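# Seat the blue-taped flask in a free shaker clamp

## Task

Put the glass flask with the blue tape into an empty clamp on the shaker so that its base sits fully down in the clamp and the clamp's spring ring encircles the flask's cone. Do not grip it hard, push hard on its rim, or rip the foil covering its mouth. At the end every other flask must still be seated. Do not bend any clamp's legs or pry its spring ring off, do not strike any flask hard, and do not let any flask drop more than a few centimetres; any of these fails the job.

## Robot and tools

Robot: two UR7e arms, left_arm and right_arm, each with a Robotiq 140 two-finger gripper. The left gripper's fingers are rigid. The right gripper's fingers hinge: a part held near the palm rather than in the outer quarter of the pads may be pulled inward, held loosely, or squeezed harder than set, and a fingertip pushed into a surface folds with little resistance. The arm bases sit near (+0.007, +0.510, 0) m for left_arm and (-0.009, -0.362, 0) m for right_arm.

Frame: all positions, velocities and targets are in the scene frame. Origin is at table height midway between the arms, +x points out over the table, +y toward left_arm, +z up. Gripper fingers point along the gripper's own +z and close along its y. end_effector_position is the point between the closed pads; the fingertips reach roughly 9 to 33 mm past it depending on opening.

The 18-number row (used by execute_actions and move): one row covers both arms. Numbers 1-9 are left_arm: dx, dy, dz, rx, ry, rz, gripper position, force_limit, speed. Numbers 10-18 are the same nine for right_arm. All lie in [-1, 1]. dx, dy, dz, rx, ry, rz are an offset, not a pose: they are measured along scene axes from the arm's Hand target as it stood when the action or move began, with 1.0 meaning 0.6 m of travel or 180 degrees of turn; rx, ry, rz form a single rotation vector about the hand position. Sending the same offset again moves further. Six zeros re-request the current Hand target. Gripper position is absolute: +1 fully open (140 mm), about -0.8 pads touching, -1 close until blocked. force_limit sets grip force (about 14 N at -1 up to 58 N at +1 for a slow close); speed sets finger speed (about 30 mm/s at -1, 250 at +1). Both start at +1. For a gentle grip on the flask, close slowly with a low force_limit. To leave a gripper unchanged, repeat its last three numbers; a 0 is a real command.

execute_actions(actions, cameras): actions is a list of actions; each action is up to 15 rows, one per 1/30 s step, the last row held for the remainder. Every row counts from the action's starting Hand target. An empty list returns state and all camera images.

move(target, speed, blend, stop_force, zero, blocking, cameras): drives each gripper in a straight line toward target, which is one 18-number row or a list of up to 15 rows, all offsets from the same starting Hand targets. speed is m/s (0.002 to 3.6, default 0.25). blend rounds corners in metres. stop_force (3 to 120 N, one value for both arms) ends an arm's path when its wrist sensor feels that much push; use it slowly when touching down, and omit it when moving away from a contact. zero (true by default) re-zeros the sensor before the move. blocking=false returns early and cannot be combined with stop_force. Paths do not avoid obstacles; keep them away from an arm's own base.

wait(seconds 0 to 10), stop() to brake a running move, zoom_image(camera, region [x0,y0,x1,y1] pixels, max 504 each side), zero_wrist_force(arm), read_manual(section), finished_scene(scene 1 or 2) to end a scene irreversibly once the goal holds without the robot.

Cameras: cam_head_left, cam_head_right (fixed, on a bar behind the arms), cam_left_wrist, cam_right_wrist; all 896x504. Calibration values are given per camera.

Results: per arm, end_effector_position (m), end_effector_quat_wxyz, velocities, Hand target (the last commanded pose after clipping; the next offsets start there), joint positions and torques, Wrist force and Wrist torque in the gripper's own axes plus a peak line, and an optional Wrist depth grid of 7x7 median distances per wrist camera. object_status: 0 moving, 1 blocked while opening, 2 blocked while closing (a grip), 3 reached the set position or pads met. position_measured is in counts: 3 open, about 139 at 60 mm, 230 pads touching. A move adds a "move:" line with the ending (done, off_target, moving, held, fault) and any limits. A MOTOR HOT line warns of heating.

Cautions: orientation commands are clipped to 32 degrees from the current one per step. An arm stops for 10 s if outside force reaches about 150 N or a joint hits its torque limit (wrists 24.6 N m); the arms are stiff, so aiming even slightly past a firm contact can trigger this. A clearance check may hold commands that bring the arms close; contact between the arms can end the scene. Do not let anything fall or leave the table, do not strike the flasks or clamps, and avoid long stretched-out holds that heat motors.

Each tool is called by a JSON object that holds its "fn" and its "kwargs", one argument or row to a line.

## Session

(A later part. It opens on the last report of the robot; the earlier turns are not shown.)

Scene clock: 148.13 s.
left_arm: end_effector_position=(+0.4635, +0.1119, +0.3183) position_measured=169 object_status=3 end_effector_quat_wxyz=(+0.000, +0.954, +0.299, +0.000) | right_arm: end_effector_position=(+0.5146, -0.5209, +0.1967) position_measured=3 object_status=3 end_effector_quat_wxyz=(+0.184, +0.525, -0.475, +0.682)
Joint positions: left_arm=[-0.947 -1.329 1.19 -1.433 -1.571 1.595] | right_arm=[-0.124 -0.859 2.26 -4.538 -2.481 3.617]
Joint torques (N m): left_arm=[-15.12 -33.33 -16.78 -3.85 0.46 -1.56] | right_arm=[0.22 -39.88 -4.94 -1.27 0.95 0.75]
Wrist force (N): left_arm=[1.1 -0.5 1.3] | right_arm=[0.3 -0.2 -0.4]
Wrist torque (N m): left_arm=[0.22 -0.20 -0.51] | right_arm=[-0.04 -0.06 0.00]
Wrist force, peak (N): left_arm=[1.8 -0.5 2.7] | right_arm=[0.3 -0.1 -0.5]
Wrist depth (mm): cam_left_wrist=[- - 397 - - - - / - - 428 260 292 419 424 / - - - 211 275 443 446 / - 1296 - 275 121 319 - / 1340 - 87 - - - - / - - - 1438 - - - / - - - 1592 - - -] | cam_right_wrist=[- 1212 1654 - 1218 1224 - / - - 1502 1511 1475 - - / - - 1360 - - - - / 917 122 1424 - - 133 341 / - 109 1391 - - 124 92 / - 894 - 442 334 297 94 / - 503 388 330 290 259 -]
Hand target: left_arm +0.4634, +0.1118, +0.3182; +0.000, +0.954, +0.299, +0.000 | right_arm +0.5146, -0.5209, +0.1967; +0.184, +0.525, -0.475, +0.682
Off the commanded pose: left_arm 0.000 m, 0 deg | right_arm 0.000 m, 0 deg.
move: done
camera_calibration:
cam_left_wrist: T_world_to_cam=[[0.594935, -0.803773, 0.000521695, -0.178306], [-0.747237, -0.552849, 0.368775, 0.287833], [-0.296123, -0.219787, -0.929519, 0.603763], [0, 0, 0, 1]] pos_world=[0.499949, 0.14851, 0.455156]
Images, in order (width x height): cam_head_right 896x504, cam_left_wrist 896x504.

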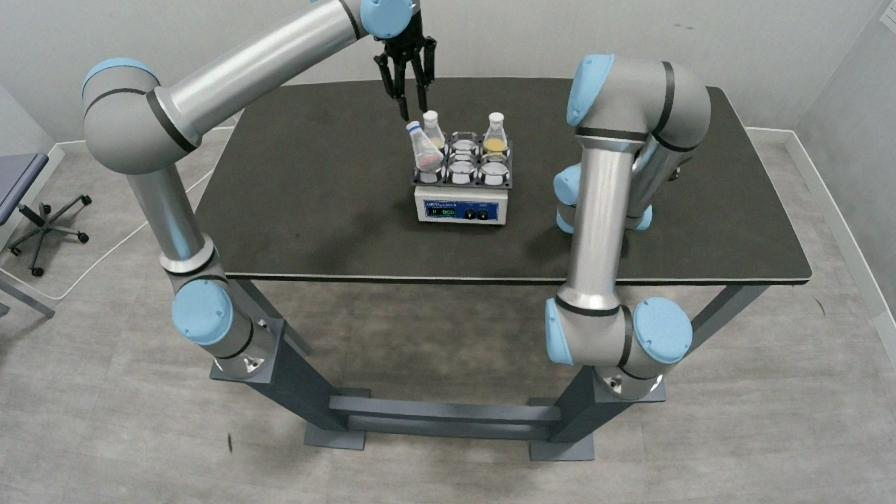

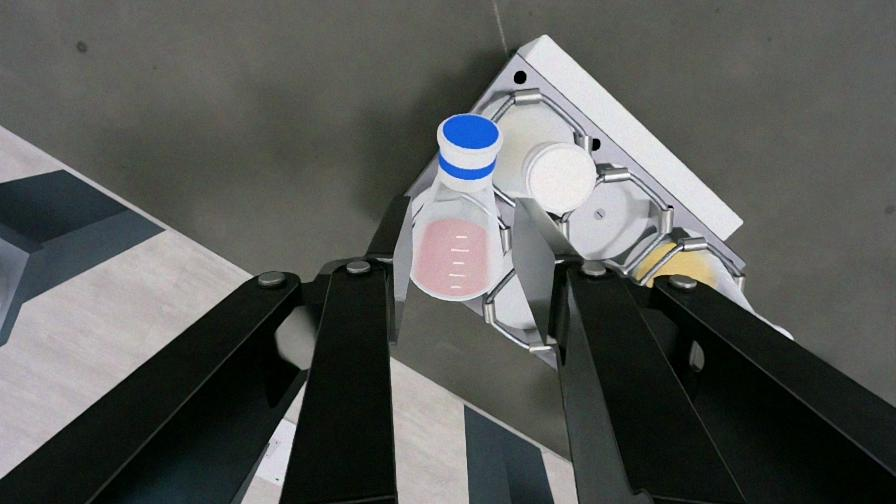

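{"fn": "move", "kwargs": {
  "target": [
    [0.0092,-0.0018,-0.04,0,0,0,-0.369,-1,-0.8,0,0,0,0,0,0,1,1,1]
  ],
  "speed": 0.05,
  "cameras": ["cam_left_wrist","cam_head_right"]
}}

{"fn": "zoom_image", "kwargs": {
  "camera": "cam_left_wrist",
  "region": [350, 70, 600, 320]
}}

{"fn": "zoom_image", "kwargs": {
  "camera": "cam_head_right",
  "region": [390, 80, 460, 180]
}}

Scene clock: 154.63 s.
left_arm: end_effector_position=(+0.4690, +0.1107, +0.2941) position_measured=176 object_status=3 end_effector_quat_wxyz=(+0.000, +0.954, +0.299, +0.000) end_effector_velocity=(-0.001, +0.001, +0.001) end_effector_angular_velocity=(+0.002, +0.001, -0.001) | right_arm: end_effector_position=(+0.5146, -0.5209, +0.1967) position_measured=3 object_status=3 end_effector_quat_wxyz=(+0.184, +0.525, -0.475, +0.682)
Joint positions: left_arm=[-0.94 -1.322 1.244 -1.493 -1.571 1.601] | right_arm=[-0.124 -0.859 2.26 -4.538 -2.481 3.617]
Joint velocities: left_arm=[-0.001 -0.001 -0.001 0.005 0 0] | right_arm=[within noise]
Joint torques (N m): left_arm=[-0.17 -44.48 -28.94 -1.74 0.49 -0.73] | right_arm=[0.67 -39.55 -7.1 -1.33 1.19 0.86]
Wrist force (N): left_arm=[1.2 -0.6 1.1] | right_arm=[0.1 0.0 -0.2]
Wrist torque (N m): left_arm=[0.23 -0.22 -0.56] | right_arm=[-0.02 -0.04 0.00]
Wrist force, peak (N): left_arm=[1.2 -0.4 2.2] | right_arm=[0.4 -0.3 -0.2]
Wrist depth (mm): cam_left_wrist=[- 387 - - 376 - - / - 403 - 386 267 - 405 / - - 418 190 185 - - / - 1235 - 261 142 - - / 1325 - 83 253 - 94 - / - - - - - - - / - - - 1530 - - -] | cam_right_wrist=[- - 1550 1712 1324 1243 1139 / - - 1502 2040 - 1345 1189 / 904 1194 1324 1827 1827 - - / - 117 - - - 133 345 / - 109 - 535 454 123 92 / - 949 - - - - 94 / - 1029 - - 287 250 -]
Hand target: left_arm +0.4689, +0.1107, +0.2942; +0.000, +0.954, +0.299, +0.000 | right_arm +0.5146, -0.5209, +0.1967; +0.184, +0.525, -0.475, +0.682
Off the commanded pose: left_arm 0.000 m, 0 deg | right_arm 0.000 m, 0 deg.
move: done
camera_calibration:
cam_left_wrist: T_world_to_cam=[[0.594811, -0.803866, 0.000344918, -0.182298], [-0.747295, -0.552794, 0.368741, 0.300258], [-0.296228, -0.219589, -0.929532, 0.582778], [0, 0, 0, 1]] pos_world=[0.505449, 0.147409, 0.431057]
Images, in order (width x height): cam_head_right 896x504, cam_left_wrist 896x504.

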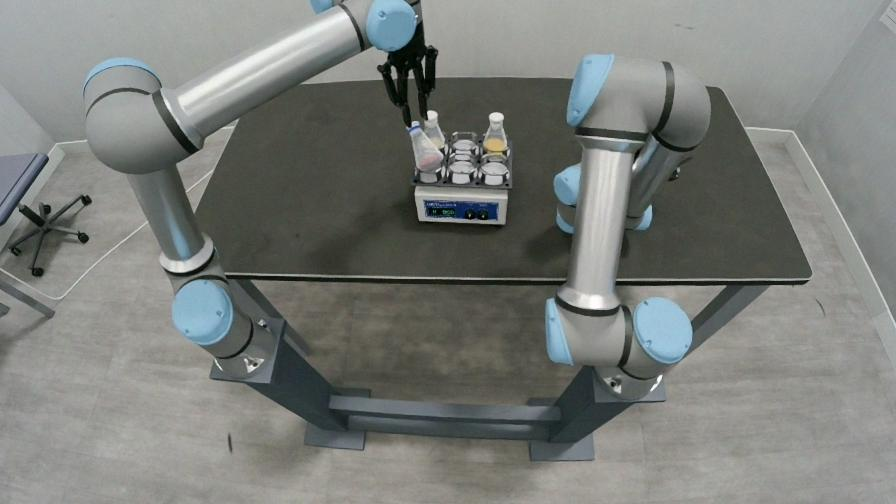

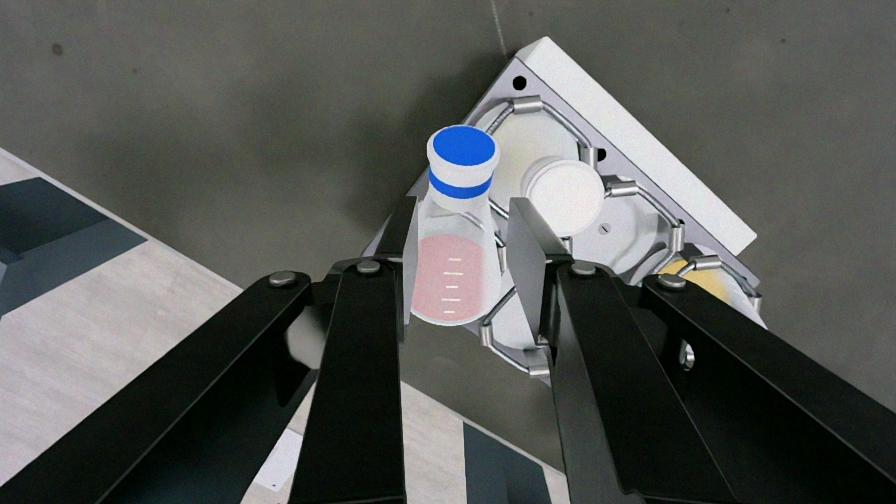

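Scaled by 2.016 from the camera's 896x504 image, which has a finer 1280x720 frame.

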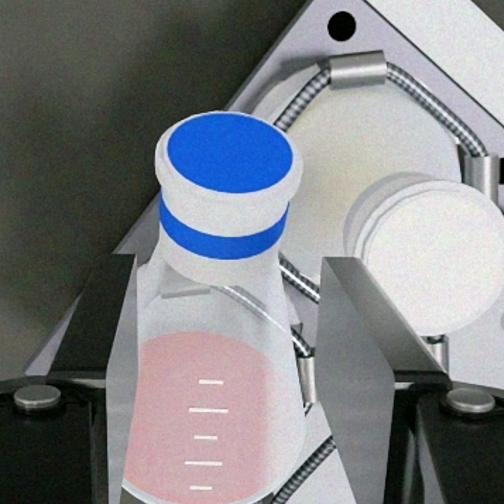

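Scaled by 5.040 from the camera's 896x504 image, which has a finer 1280x720 frame.

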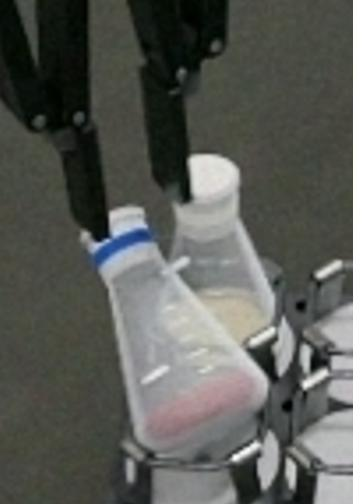

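{"fn": "move", "kwargs": {
  "target": [0.0002,0.0042,-0.045,0,0,0,-0.41,-1,-0.8,0,0,0,0,0,0,1,1,1],
  "speed": 0.06,
  "cameras": ["cam_left_wrist","cam_head_left","cam_head_right"]
}}

Scene clock: 166.47 s.
left_arm: end_effector_position=(+0.4691, +0.1132, +0.2673) position_measured=181 object_status=3 end_effector_quat_wxyz=(+0.000, +0.954, +0.299, +0.000) | right_arm: end_effector_position=(+0.5146, -0.5209, +0.1967) position_measured=3 object_status=3 end_effector_quat_wxyz=(+0.184, +0.525, -0.475, +0.682)
Joint positions: left_arm=[-0.938 -1.329 1.321 -1.564 -1.571 1.604] | right_arm=[-0.124 -0.859 2.26 -4.538 -2.481 3.617]
Joint torques (N m): left_arm=[6.93 -38.25 -23.92 -2.59 -1.29 -0.14] | right_arm=[-0.26 -40.01 -6.01 -1.04 1.09 0.86]
Wrist force (N): left_arm=[1.3 -0.5 1.2] | right_arm=[0.2 -0.1 0.0]
Wrist torque (N m): left_arm=[0.24 -0.23 -0.55] | right_arm=[-0.03 -0.05 0.00]
Wrist force, peak (N): left_arm=[1.3 -0.7 2.1] | right_arm=[0.4 -0.2 -0.2]
Wrist depth (mm): cam_left_wrist=[- - - - - 363 355 / - - 374 - - - - / 398 - 410 161 238 384 391 / 589 418 - 177 133 268 413 / 1303 - 83 225 - - - / - - - - - - - / - - - 1464 - - -] | cam_right_wrist=[1069 1189 - - 1424 1212 - / 942 1177 - 1622 1632 1324 - / 956 - 1643 - - 1432 - / - 117 1457 - - 143 341 / - 109 1282 - - 123 92 / - 938 - 409 324 305 95 / - 472 - 325 285 261 -]
Hand target: left_arm +0.4691, +0.1132, +0.2672; +0.000, +0.954, +0.299, +0.000 | right_arm +0.5146, -0.5209, +0.1967; +0.184, +0.525, -0.475, +0.682
Off the commanded pose: left_arm 0.000 m, 0 deg | right_arm 0.000 m, 0 deg.
move: done
camera_calibration:
cam_left_wrist: T_world_to_cam=[[0.594769, -0.803897, 0.000600378, -0.180415], [-0.747369, -0.552671, 0.368775, 0.31164], [-0.296125, -0.219784, -0.929519, 0.558324], [0, 0, 0, 1]] pos_world=[0.505549, 0.14991, 0.404156]
Images, in order (width x height): cam_head_left 896x504, cam_head_right 896x504, cam_left_wrist 896x504.

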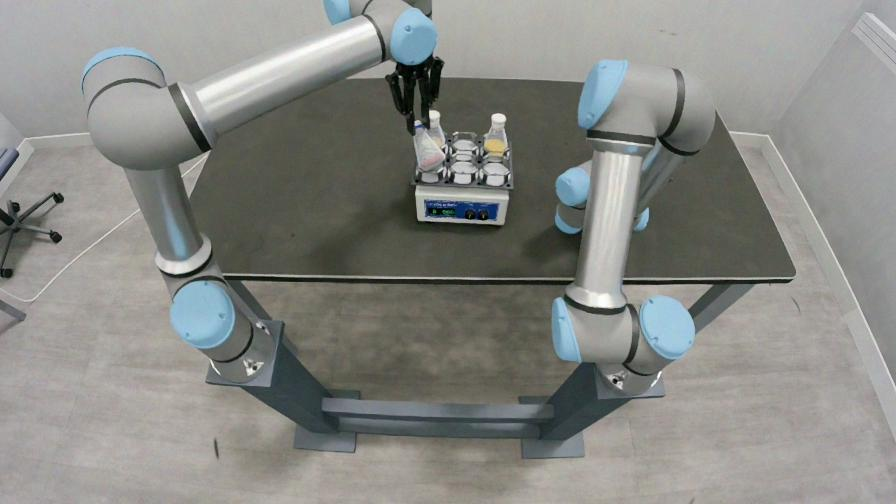

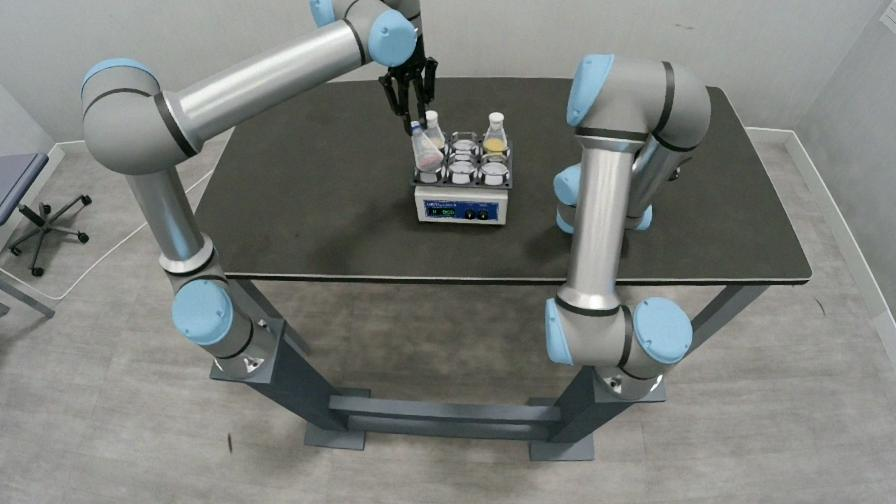

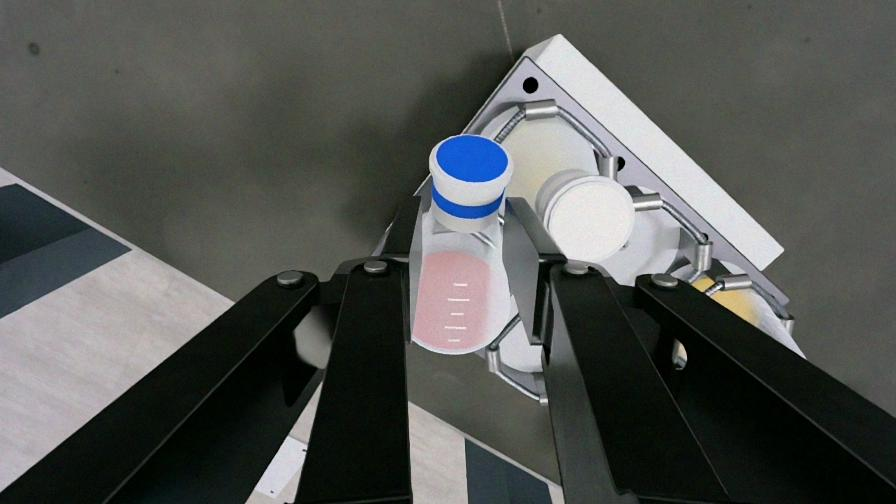

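{"fn": "zoom_image", "kwargs": {
  "camera": "cam_left_wrist",
  "region": [360, 110, 660, 370]
}}

{"fn": "zoom_image", "kwargs": {
  "camera": "cam_head_right",
  "region": [380, 60, 530, 200]
}}

Scaled by 1.680 from the camera's 896x504 image, which has a finer 1280x720 frame.

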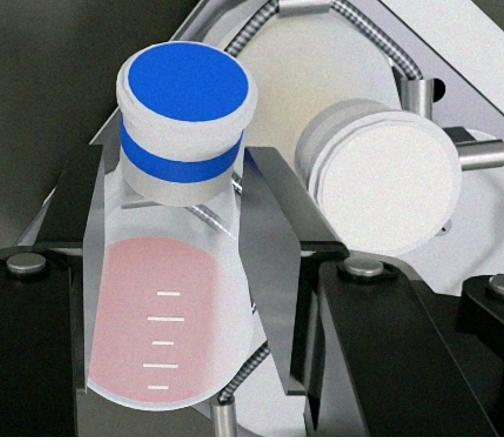

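Scaled by 3.360 from the camera's 896x504 image, which has a finer 1280x720 frame.

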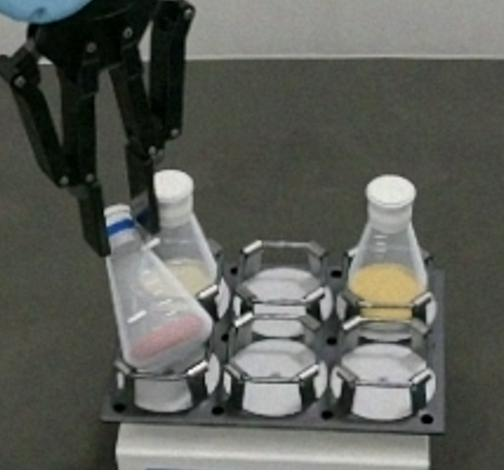

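{"fn": "move", "kwargs": {
  "target": [0.0014,-0.0020,-0.0287,0,0,0,-0.41,-1,-0.8,0,0,0,0,0,0,1,1,1],
  "speed": 0.03,
  "stop_force": 4,
  "cameras": ["cam_left_wrist","cam_head_right"]
}}

{"fn": "zoom_image", "kwargs": {
  "camera": "cam_left_wrist",
  "region": [360, 110, 660, 370]
}}

{"fn": "zoom_image", "kwargs": {
  "camera": "cam_head_right",
  "region": [390, 80, 480, 200]
}}

Scene clock: 174.57 s.
left_arm: end_effector_position=(+0.4699, +0.1120, +0.2499) position_measured=181 object_status=3 end_effector_quat_wxyz=(+0.000, +0.954, +0.299, +0.000) | right_arm: end_effector_position=(+0.5146, -0.5209, +0.1967) position_measured=3 object_status=3 end_effector_quat_wxyz=(+0.184, +0.525, -0.475, +0.682)
Joint positions: left_arm=[-0.938 -1.325 1.36 -1.607 -1.571 1.604] | right_arm=[-0.124 -0.859 2.26 -4.538 -2.481 3.617]
Joint torques (N m): left_arm=[-15.14 -42.61 -29.53 -3.03 1 -1.46] | right_arm=[0.06 -40.4 -7.79 -1.22 1.02 0.81]
Wrist force (N): left_arm=[2.1 -1.5 -0.2] | right_arm=[-0.1 0.1 -0.2]
Wrist torque (N m): left_arm=[0.26 -0.22 -0.53] | right_arm=[0.03 0.02 0.01]
Wrist force, peak (N): left_arm=[2.7 -1.7 -1.7] | right_arm=[0.4 -0.4 -0.5]
Wrist depth (mm): cam_left_wrist=[- 352 - 346 - - - / - - - - 222 351 - / 375 377 - 148 203 - 378 / - 395 397 162 120 248 - / 1255 - 83 214 - - - / - - - - - - - / - - - 1473 - - -] | cam_right_wrist=[- 1189 1560 - 1391 1296 - / 999 1269 1415 1855 1611 1324 1166 / 1003 1324 1440 1855 1787 1466 1289 / - 117 - - - 142 359 / - 109 - - - 115 92 / - - - - - - 94 / - - 370 349 - - -]
Hand target: left_arm +0.4699, +0.1120, +0.2500; +0.000, +0.954, +0.299, +0.000 | right_arm +0.5146, -0.5209, +0.1967; +0.184, +0.525, -0.475, +0.682
Off the commanded pose: left_arm 0.000 m, 0 deg | right_arm 0.000 m, 0 deg.
move: done
camera_calibration:
cam_left_wrist: T_world_to_cam=[[0.59479, -0.803881, 0.000440779, -0.181877], [-0.747314, -0.552733, 0.368793, 0.317873], [-0.296222, -0.219684, -0.929511, 0.542227], [0, 0, 0, 1]] pos_world=[0.506349, 0.14861, 0.386857]
Images, in order (width x height): cam_head_right 896x504, cam_left_wrist 896x504.

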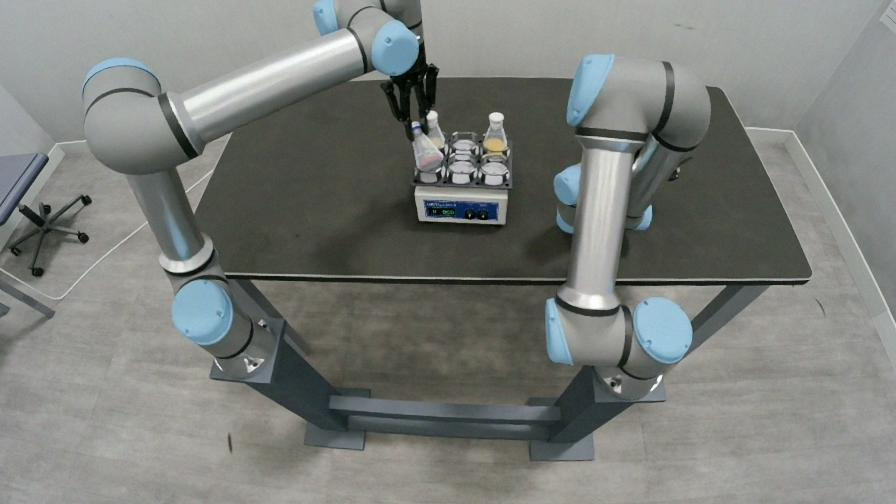

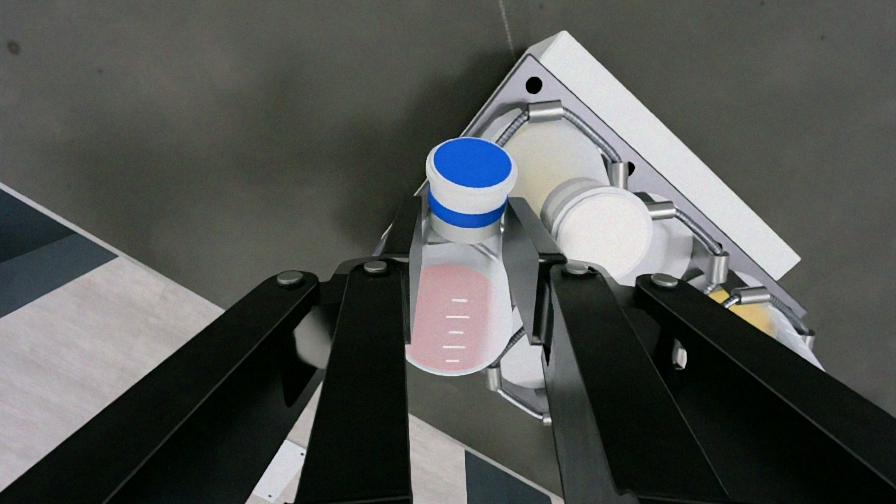

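Scaled by 1.680 from the camera's 896x504 image, which has a finer 1280x720 frame.

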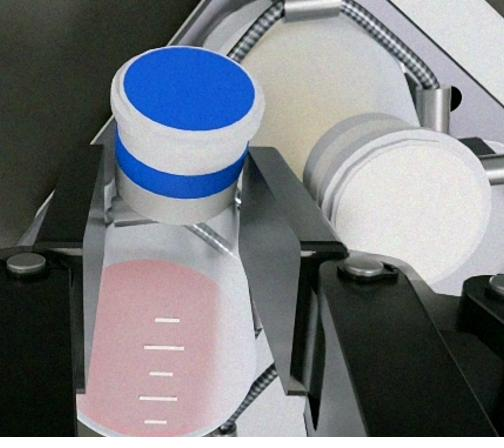

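Scaled by 4.200 from the camera's 896x504 image, which has a finer 1280x720 frame.

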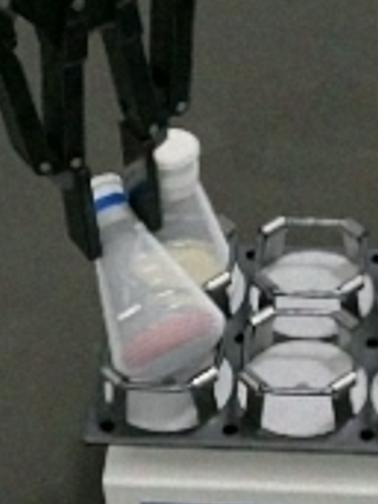

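{"fn": "move", "kwargs": {
  "target": [0.0,0.0,-0.0083,0,0,0,-0.41,-1,-0.8,0,0,0,0,0,0,1,1,1],
  "speed": 0.02,
  "stop_force": 3,
  "cameras": ["cam_left_wrist"]
}}

{"fn": "zoom_image", "kwargs": {
  "camera": "cam_left_wrist",
  "region": [360, 110, 660, 370]
}}

Scene clock: 177.47 s.
left_arm: end_effector_position=(+0.4699, +0.1120, +0.2470) position_measured=181 object_status=3 end_effector_quat_wxyz=(+0.000, +0.954, +0.299, +0.000) | right_arm: end_effector_position=(+0.5146, -0.5209, +0.1967) position_measured=3 object_status=3 end_effector_quat_wxyz=(+0.184, +0.525, -0.475, +0.682)
Joint positions: left_arm=[-0.938 -1.325 1.368 -1.615 -1.571 1.604] | right_arm=[-0.124 -0.859 2.26 -4.538 -2.481 3.617]
Joint torques (N m): left_arm=[-15.31 -42.15 -28.72 -3.82 0.81 -1.23] | right_arm=[1.1 -39.85 -6.49 -1.15 0.98 1.05]
Wrist force (N): left_arm=[1.8 -1.9 0.6] | right_arm=[0.1 -0.3 -0.1]
Wrist torque (N m): left_arm=[0.26 -0.21 -0.50] | right_arm=[-0.08 -0.04 0.00]
Wrist force, peak (N): left_arm=[3.2 -2.0 -2.9] | right_arm=[0.3 -0.4 -0.1]
Wrist depth (mm): cam_left_wrist=[- - - - - - - / - - - - 217 - - / - - - 149 206 - 380 / 545 - - 160 121 250 - / 1275 - 83 216 - - 438 / - - - 452 - - 452 / - - - 1446 - - -] | cam_right_wrist=[979 1194 - - 1391 1206 1108 / 914 - - 1774 1611 1368 1177 / - 1230 - - - 1466 - / - 122 1360 - - 133 339 / - 109 - - - 116 92 / - - - - 310 292 94 / - - - 335 293 - -]
Hand target: left_arm +0.4699, +0.1120, +0.2470; +0.001, +0.954, +0.299, +0.000 (not the last commanded pose) | right_arm +0.5146, -0.5209, +0.1967; +0.184, +0.525, -0.475, +0.682
Off the commanded pose: left_arm 0.002 m, 0 deg | right_arm 0.000 m, 0 deg.
move: contact (left_arm)
camera_calibration:
cam_left_wrist: T_world_to_cam=[[0.59483, -0.803851, 0.000571526, -0.18187], [-0.747321, -0.552736, 0.368775, 0.319046], [-0.296124, -0.219785, -0.929519, 0.539428], [0, 0, 0, 1]] pos_world=[0.506349, 0.14871, 0.383856]
Images, in order (width x height): cam_left_wrist 896x504.

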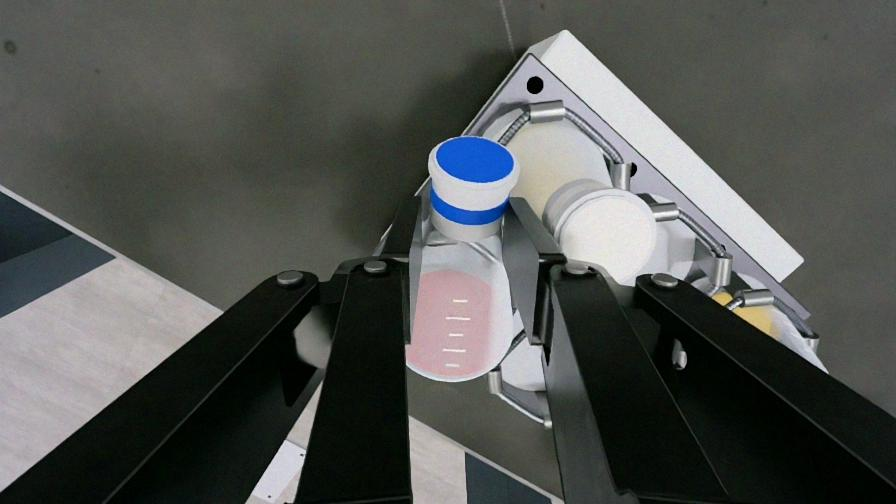

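Scaled by 1.680 from the camera's 896x504 image, which has a finer 1280x720 frame.

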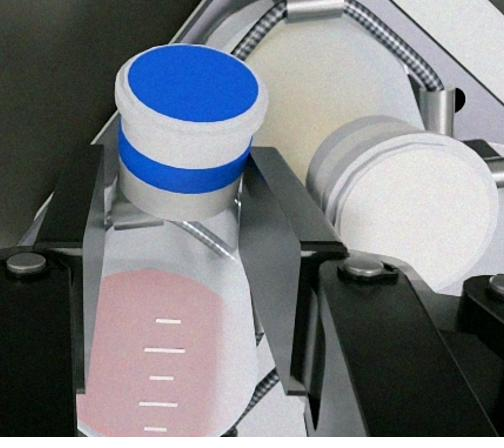

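{"fn": "move", "kwargs": {
  "target": [
    [0.0008,-0.0011,0.0025,0,0,0,-0.41,-1,-0.8,0,0,0,0,0,0,1,1,1],
    [0.0008,-0.0011,0.0025,0,0,0,-1,-0.05,-1,0,0,0,0,0,0,1,1,1]
  ],
  "speed": 0.03,
  "cameras": ["cam_left_wrist","cam_head_right"]
}}

{"fn": "zoom_image", "kwargs": {
  "camera": "cam_left_wrist",
  "region": [360, 110, 660, 370]
}}

{"fn": "zoom_image", "kwargs": {
  "camera": "cam_head_right",
  "region": [390, 80, 480, 200]
}}

Scene clock: 180.13 s.
left_arm: end_effector_position=(+0.4704, +0.1113, +0.2485) position_measured=183 object_status=2 end_effector_quat_wxyz=(+0.000, +0.954, +0.299, +0.000) | right_arm: end_effector_position=(+0.5146, -0.5209, +0.1967) position_measured=3 object_status=3 end_effector_quat_wxyz=(+0.184, +0.525, -0.475, +0.682)
Joint positions: left_arm=[-0.938 -1.323 1.362 -1.61 -1.571 1.604] | right_arm=[-0.124 -0.859 2.26 -4.538 -2.481 3.617]
Joint torques (N m): left_arm=[-14.85 -36.82 -17.27 -4.96 0.59 -1.59] | right_arm=[-0.93 -39.08 -7.67 -1.04 1.19 0.87]
Wrist force (N): left_arm=[1.4 -3.7 0.5] | right_arm=[0.1 0.0 -0.4]
Wrist torque (N m): left_arm=[0.45 -0.26 -0.37] | right_arm=[-0.02 -0.03 0.00]
Wrist force, peak (N): left_arm=[1.9 -3.9 -0.5] | right_arm=[0.4 0.2 -0.4]
Wrist depth (mm): cam_left_wrist=[- 339 - - - 333 - / 360 - - 350 249 355 - / 376 - - 148 134 267 371 / 554 - - 162 120 257 396 / 1262 - 89 212 - - - / - - - 448 - - - / - - - - - - -] | cam_right_wrist=[1051 1262 1449 - 1424 1200 - / 968 - 1296 2040 1368 - 1237 / - - 1449 - 1570 - 1269 / - 117 1415 - - 133 331 / - 109 - - - 116 92 / - - - - - 280 94 / - - - - - 248 -]
Hand target: left_arm +0.4704, +0.1113, +0.2485; +0.001, +0.954, +0.299, +0.000 | right_arm +0.5146, -0.5209, +0.1967; +0.184, +0.525, -0.475, +0.682
Off the commanded pose: left_arm 0.000 m, 0 deg | right_arm 0.000 m, 0 deg.
move: done
camera_calibration:
cam_left_wrist: T_world_to_cam=[[0.59483, -0.803851, 0.000571526, -0.182731], [-0.747321, -0.552736, 0.368775, 0.318479], [-0.296124, -0.219785, -0.929519, 0.540817], [0, 0, 0, 1]] pos_world=[0.506849, 0.14801, 0.385356]
Images, in order (width x height): cam_head_right 896x504, cam_left_wrist 896x504.

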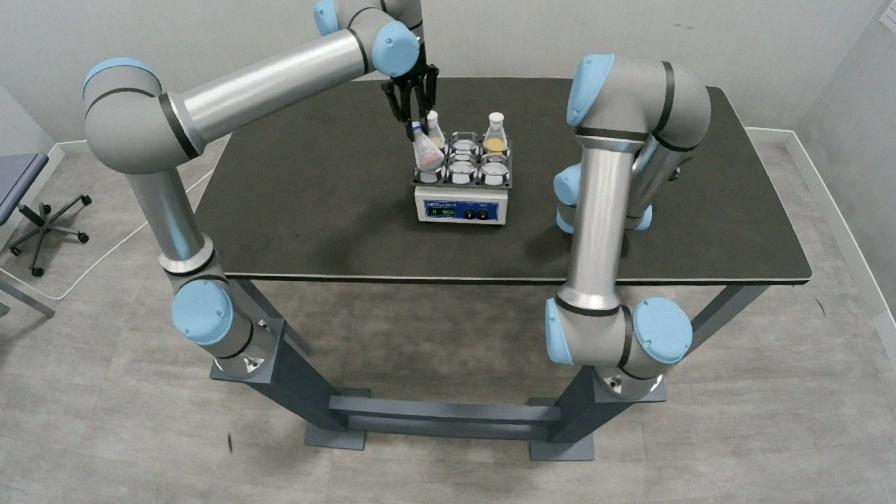

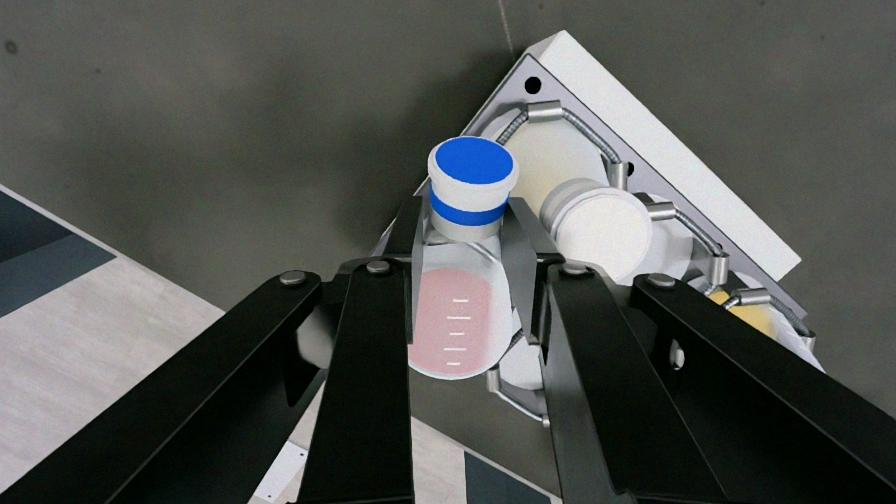

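Scaled by 1.680 from the camera's 896x504 image, which has a finer 1280x720 frame.

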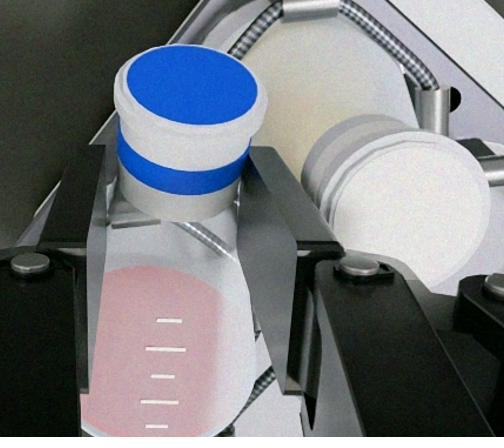

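Scaled by 4.200 from the camera's 896x504 image, which has a finer 1280x720 frame.

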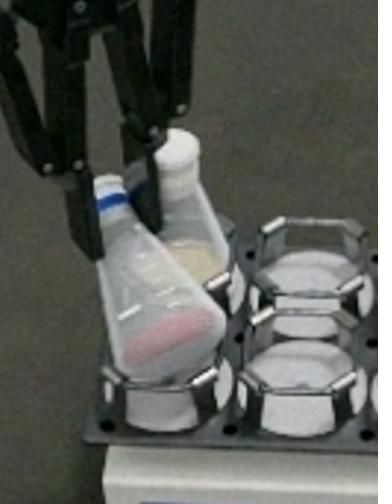

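{"fn": "move", "kwargs": {
  "target": [
    [0,0,0,0,0,0,-0.40,-1,-0.8,0,0,0,0,0,0,1,1,1],
    [0.0004,-0.0004,0.0105,0,0,0,-0.40,-1,-0.8,0,0,0,0,0,0,1,1,1],
    [0.0004,-0.0004,0.0105,0,0,0,-1,-0.05,-1,0,0,0,0,0,0,1,1,1]
  ],
  "speed": 0.03,
  "cameras": ["cam_left_wrist","cam_head_right"]
}}

{"fn": "zoom_image", "kwargs": {
  "camera": "cam_left_wrist",
  "region": [360, 110, 660, 370]
}}

{"fn": "zoom_image", "kwargs": {
  "camera": "cam_head_right",
  "region": [390, 80, 480, 200]
}}

Scene clock: 190.17 s.
left_arm: end_effector_position=(+0.4706, +0.1111, +0.2548) position_measured=190 object_status=0 end_effector_quat_wxyz=(+0.001, +0.954, +0.299, +0.000) | right_arm: end_effector_position=(+0.5146, -0.5209, +0.1967) position_measured=3 object_status=3 end_effector_quat_wxyz=(+0.184, +0.525, -0.475, +0.682)
Joint positions: left_arm=[-0.938 -1.323 1.345 -1.594 -1.571 1.604] | right_arm=[-0.124 -0.859 2.26 -4.538 -2.481 3.617]
Joint torques (N m): left_arm=[8.2 -31.51 -15.74 -4.53 0.31 0.89] | right_arm=[1.06 -39.41 -7.79 -1.03 0.87 1]
Wrist force (N): left_arm=[1.7 -0.3 0.4] | right_arm=[0.1 -0.2 -0.1]
Wrist torque (N m): left_arm=[0.22 -0.21 -0.55] | right_arm=[-0.05 -0.03 0.00]
Wrist force, peak (N): left_arm=[1.9 -4.1 -0.3] | right_arm=[0.2 -0.2 -0.5]
Wrist depth (mm): cam_left_wrist=[- - - 349 249 - 340 / - - - 344 257 371 355 / - - 386 156 213 - 384 / - 414 400 165 121 259 - / 1296 - 83 216 96 - - / - - - - - - - / - - - - - - -] | cam_right_wrist=[- - - 1289 1316 1172 - / - 1177 1493 1787 1449 - - / - - 1383 - 1928 - - / - 122 - 1737 498 133 - / - 109 - - - 123 92 / - - - - - - 94 / - 991 - - 291 248 -]
Hand target: left_arm +0.4706, +0.1111, +0.2548; +0.001, +0.954, +0.299, +0.000 | right_arm +0.5146, -0.5209, +0.1967; +0.184, +0.525, -0.475, +0.682
Off the commanded pose: left_arm 0.000 m, 0 deg | right_arm 0.000 m, 0 deg.
move: done
camera_calibration:
cam_left_wrist: T_world_to_cam=[[0.594769, -0.803897, 0.000600378, -0.183068], [-0.747369, -0.552671, 0.368775, 0.316155], [-0.296125, -0.219784, -0.929519, 0.546666], [0, 0, 0, 1]] pos_world=[0.507049, 0.14771, 0.391656]
Images, in order (width x height): cam_head_right 896x504, cam_left_wrist 896x504.

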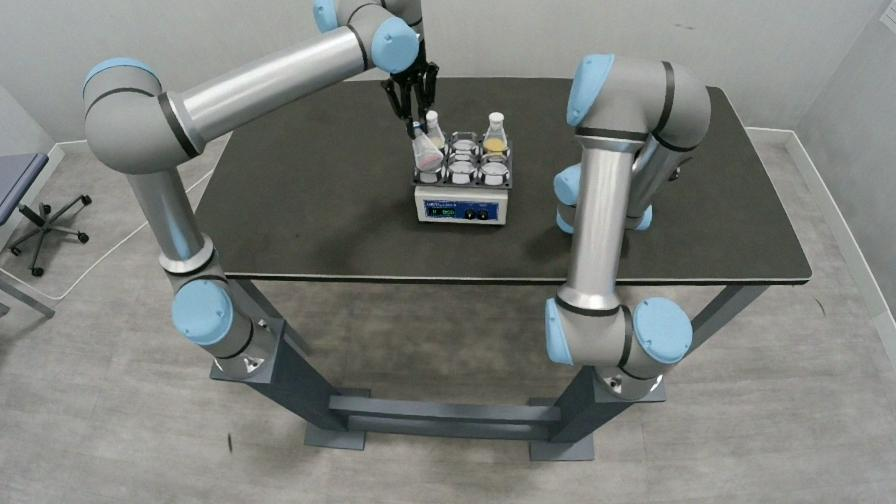

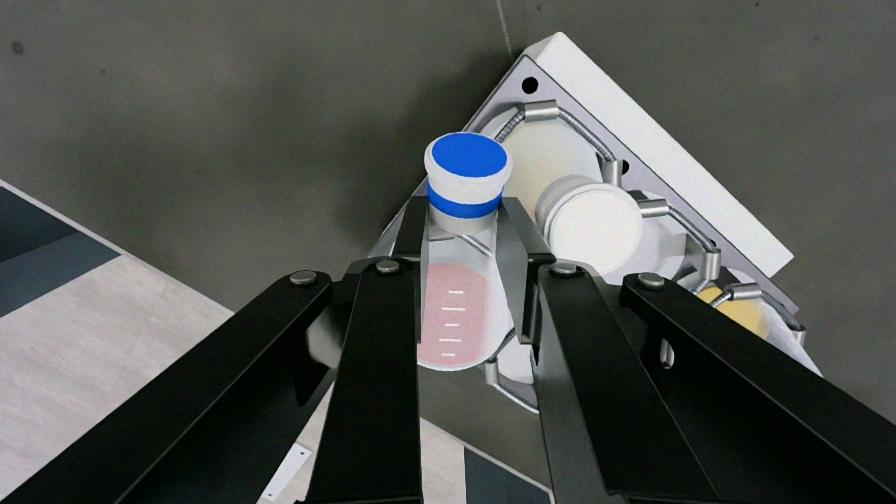

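Scaled by 1.680 from the camera's 896x504 image, which has a finer 1280x720 frame.

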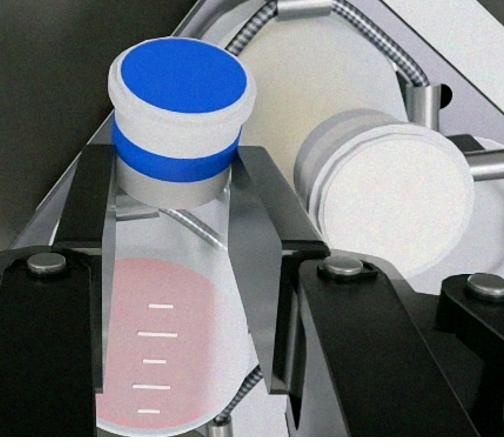

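Scaled by 4.200 from the camera's 896x504 image, which has a finer 1280x720 frame.

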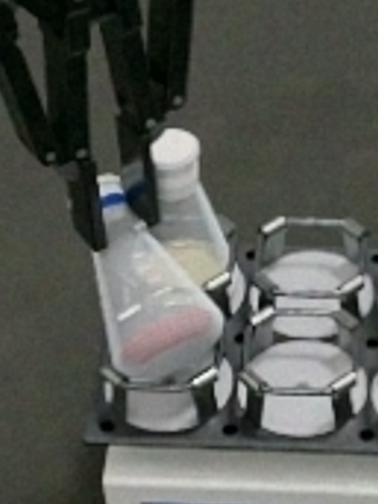

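{"fn": "wait", "kwargs": {
  "seconds": 0.7
}}

Scene clock: 191.40 s.
left_arm: end_effector_position=(+0.4706, +0.1111, +0.2548) position_measured=190 object_status=2 end_effector_quat_wxyz=(+0.001, +0.954, +0.299, +0.000) | right_arm: end_effector_position=(+0.5146, -0.5209, +0.1967) position_measured=3 object_status=3 end_effector_quat_wxyz=(+0.184, +0.525, -0.475, +0.682)
Joint positions: left_arm=[-0.938 -1.323 1.345 -1.594 -1.571 1.604] | right_arm=[-0.124 -0.859 2.26 -4.538 -2.481 3.617]
Joint torques (N m): left_arm=[10.63 -33.73 -15.98 -4.31 0.2 0.88] | right_arm=[0.86 -40.18 -6.24 -1.08 1.5 1.09]
Wrist force (N): left_arm=[1.8 -0.4 0.5] | right_arm=[0.5 -0.3 -0.1]
Wrist torque (N m): left_arm=[0.18 -0.23 -0.55] | right_arm=[-0.08 -0.11 0.00]
Wrist force, peak (N): left_arm=[1.9 -0.4 0.2] | right_arm=[0.5 -0.3 -0.1]
Wrist depth (mm): cam_left_wrist=[- - - - - - - / - 356 360 351 229 365 - / - - 381 153 159 - - / 579 423 - 221 - 257 438 / 1242 - 83 215 96 - 431 / - - - - - - - / - - - - - - -] | cam_right_wrist=[- - - 1689 1383 1296 - / - 1183 1275 1762 1484 1415 - / - - - - 1883 1457 428 / 897 117 1383 - - 132 359 / - 109 - - - 116 92 / - - - - 369 - 94 / - - 432 - - 255 -]
Hand target: left_arm +0.4706, +0.1111, +0.2548; +0.001, +0.954, +0.299, +0.000 | right_arm +0.5146, -0.5209, +0.1967; +0.184, +0.525, -0.475, +0.682
Tool commands: left_gripper/position=-1.0 left_gripper/force_limit=-0.05 left_gripper/speed=-1.0 right_gripper/position=+1.0 right_gripper/force_limit=+1.0 right_gripper/speed=+1.0
Off the commanded pose: left_arm 0.000 m, 0 deg | right_arm 0.000 m, 0 deg.
wait: 0.70 s; at rest from the start

{"fn": "move", "kwargs": {
  "target": [-0.004,-0.003,0.03,0,0,0,-1,-0.05,-1,0,0,0,0,0,0,1,1,1],
  "speed": 0.03,
  "cameras": ["cam_left_wrist","cam_head_right"]
}}

{"fn": "zoom_image", "kwargs": {
  "camera": "cam_left_wrist",
  "region": [360, 110, 660, 370]
}}

{"fn": "zoom_image", "kwargs": {
  "camera": "cam_head_right",
  "region": [390, 80, 480, 200]
}}

Scene clock: 193.43 s.
left_arm: end_effector_position=(+0.4682, +0.1093, +0.2729) position_measured=190 object_status=2 end_effector_quat_wxyz=(+0.001, +0.954, +0.299, +0.000) end_effector_velocity=(+0.000, +0.000, -0.001) end_effector_angular_velocity=(-0.002, -0.001, +0.000) | right_arm: end_effector_position=(+0.5146, -0.5209, +0.1967) position_measured=3 object_status=3 end_effector_quat_wxyz=(+0.184, +0.525, -0.475, +0.682)
Joint positions: left_arm=[-0.943 -1.325 1.301 -1.548 -1.571 1.598] | right_arm=[-0.124 -0.859 2.26 -4.538 -2.481 3.617]
Joint velocities: left_arm=[0 -0.001 0.005 -0.006 0 0] | right_arm=[within noise]
Joint torques (N m): left_arm=[-7.86 -37.4 -16.46 -4.76 0.4 -0.45] | right_arm=[-0.48 -41.02 -6.24 -1.01 1.36 1.03]
Wrist force (N): left_arm=[1.0 -0.4 2.1] | right_arm=[0.1 -0.1 -0.1]
Wrist torque (N m): left_arm=[0.25 -0.14 -0.43] | right_arm=[-0.04 -0.04 0.00]
Wrist force, peak (N): left_arm=[1.3 -0.7 2.2] | right_arm=[0.5 0.0 -0.3]
Wrist depth (mm): cam_left_wrist=[360 - 351 - - 357 - / - - - 250 249 378 - / 388 - - 152 231 286 - / - - 419 235 273 272 - / 1282 - 83 226 96 - - / - - - 487 - - - / - - - - - - -] | cam_right_wrist=[972 1123 - 1466 1415 1353 - / - 1118 - 1611 1666 1338 1243 / 987 1108 - - 1590 1316 1302 / 945 118 1449 1827 - 133 337 / - 109 1212 - - 116 92 / - - 532 - 347 - 94 / - - 454 - 284 250 -]
Hand target: left_arm +0.4682, +0.1093, +0.2728; +0.001, +0.954, +0.299, +0.000 | right_arm +0.5146, -0.5209, +0.1967; +0.184, +0.525, -0.475, +0.682
Off the commanded pose: left_arm 0.000 m, 0 deg | right_arm 0.000 m, 0 deg.
move: done
camera_calibration:
cam_left_wrist: T_world_to_cam=[[0.594809, -0.803867, 0.000731124, -0.183176], [-0.747376, -0.552674, 0.368756, 0.306666], [-0.296027, -0.219886, -0.929526, 0.562445], [0, 0, 0, 1]] pos_world=[0.504648, 0.145911, 0.409856]
Images, in order (width x height): cam_head_right 896x504, cam_left_wrist 896x504.

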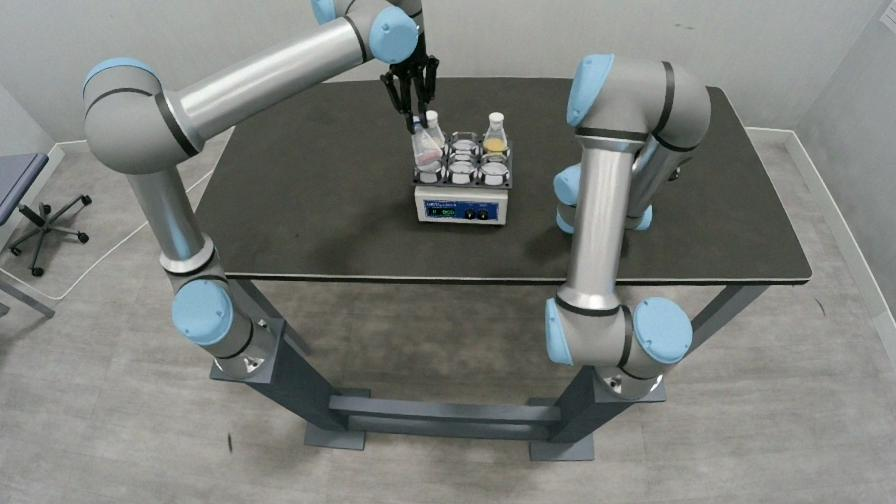

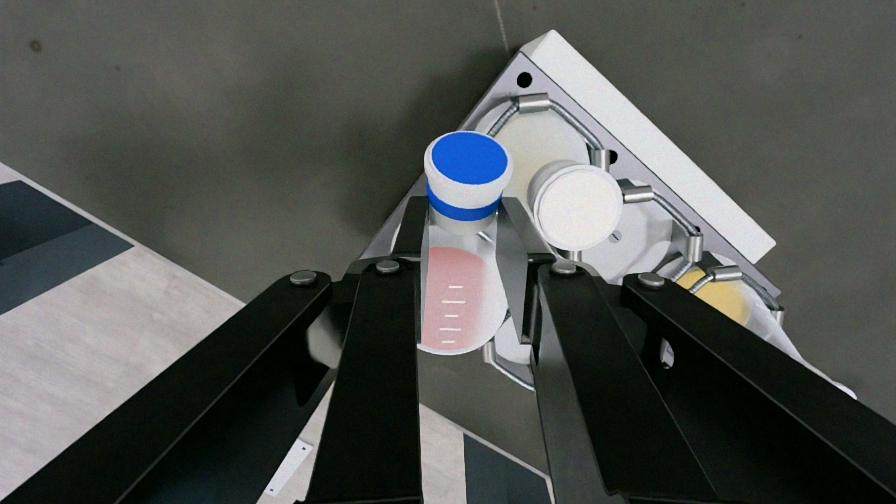

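Scaled by 1.680 from the camera's 896x504 image, which has a finer 1280x720 frame.

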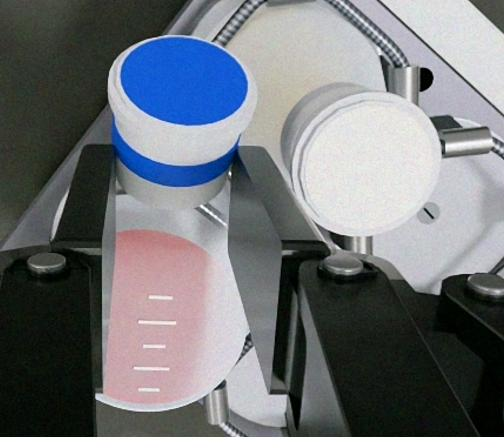

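Scaled by 4.200 from the camera's 896x504 image, which has a finer 1280x720 frame.

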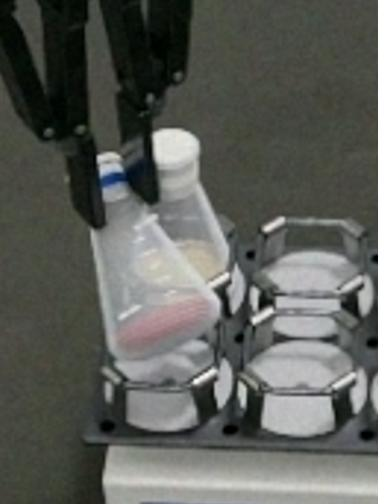

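{"fn": "move", "kwargs": {
  "target": [-0.03,0.01,0.11,0,0,0,-1,-0.05,-1,0,0,0,0,0,0,1,1,1],
  "speed": 0.05,
  "cameras": ["cam_left_wrist","cam_head_right"]
}}

{"fn": "zoom_image", "kwargs": {
  "camera": "cam_left_wrist",
  "region": [360, 110, 660, 370]
}}

{"fn": "zoom_image", "kwargs": {
  "camera": "cam_head_right",
  "region": [390, 60, 480, 180]
}}

Scene clock: 196.97 s.
left_arm: end_effector_position=(+0.4502, +0.1152, +0.3389) position_measured=190 object_status=2 end_effector_quat_wxyz=(+0.001, +0.954, +0.299, +0.000) end_effector_velocity=(+0.001, -0.001, -0.001) end_effector_angular_velocity=(-0.002, -0.001, -0.001) | right_arm: end_effector_position=(+0.5146, -0.5209, +0.1967) position_measured=3 object_status=3 end_effector_quat_wxyz=(+0.184, +0.525, -0.475, +0.682)
Joint positions: left_arm=[-0.962 -1.352 1.166 -1.386 -1.571 1.58] | right_arm=[-0.124 -0.859 2.26 -4.538 -2.481 3.617]
Joint velocities: left_arm=[0 0 0.003 -0.005 0 0.001] | right_arm=[within noise]
Joint torques (N m): left_arm=[-1.56 -29.66 -16.66 -4.6 0.91 0.67] | right_arm=[-0.25 -40.23 -7.68 -0.78 1.21 1.03]
Wrist force (N): left_arm=[1.1 -0.5 2.2] | right_arm=[0.3 -0.3 0.2]
Wrist torque (N m): left_arm=[0.22 -0.18 -0.42] | right_arm=[-0.07 -0.07 0.00]
Wrist force, peak (N): left_arm=[1.2 -0.2 3.3] | right_arm=[0.5 -0.1 -0.3]
Wrist depth (mm): cam_left_wrist=[403 421 - - 410 419 421 / - 457 424 - 297 440 442 / 653 - - 152 320 350 - / 700 1289 498 164 315 316 488 / 1371 - 83 221 96 - - / - - - - - - - / - - - - - - -] | cam_right_wrist=[- - 1666 - 1331 1275 - / 1103 - 1530 1700 1521 - 1069 / - - 1493 2058 1762 1540 - / - 117 1466 1622 1700 133 - / - 109 1212 560 388 123 92 / - - 493 448 330 304 94 / - - 397 345 289 248 -]
Hand target: left_arm +0.4502, +0.1153, +0.3388; +0.001, +0.954, +0.299, +0.000 | right_arm +0.5146, -0.5209, +0.1967; +0.184, +0.525, -0.475, +0.682
Off the commanded pose: left_arm 0.000 m, 0 deg | right_arm 0.000 m, 0 deg.
move: done
camera_calibration:
cam_left_wrist: T_world_to_cam=[[0.594788, -0.803882, 0.000826984, -0.167727], [-0.747395, -0.552613, 0.368808, 0.272204], [-0.296021, -0.219981, -0.929505, 0.619693], [0, 0, 0, 1]] pos_world=[0.486648, 0.151911, 0.475756]
Images, in order (width x height): cam_head_right 896x504, cam_left_wrist 896x504.

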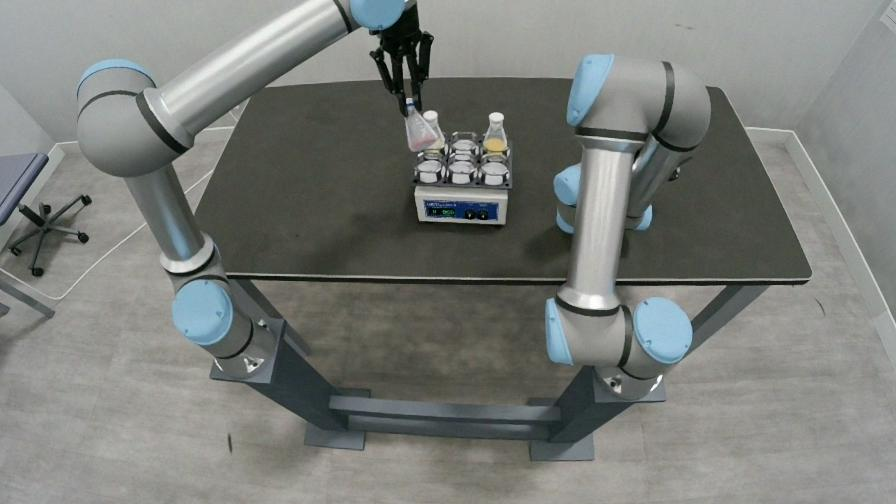

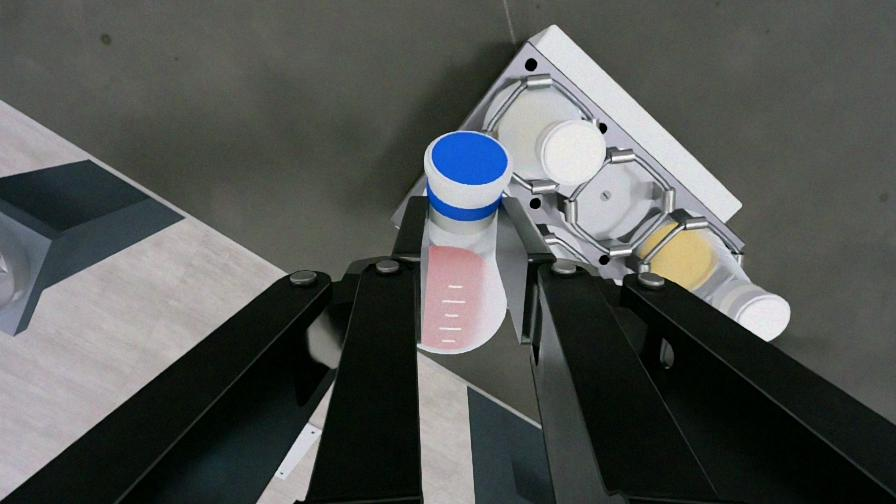

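Scaled by 1.680 from the camera's 896x504 image, which has a finer 1280x720 frame.

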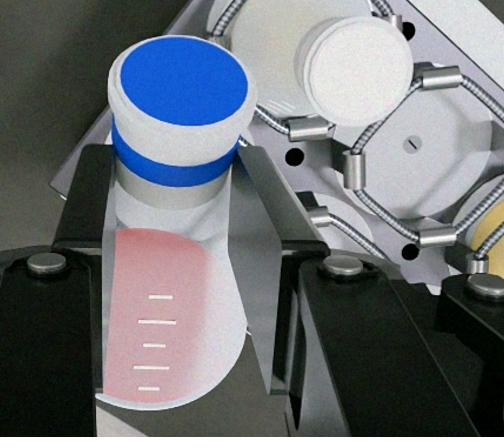

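Scaled by 4.200 from the camera's 896x504 image, which has a finer 1280x720 frame.

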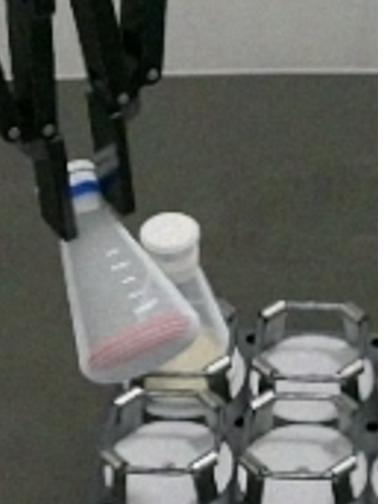

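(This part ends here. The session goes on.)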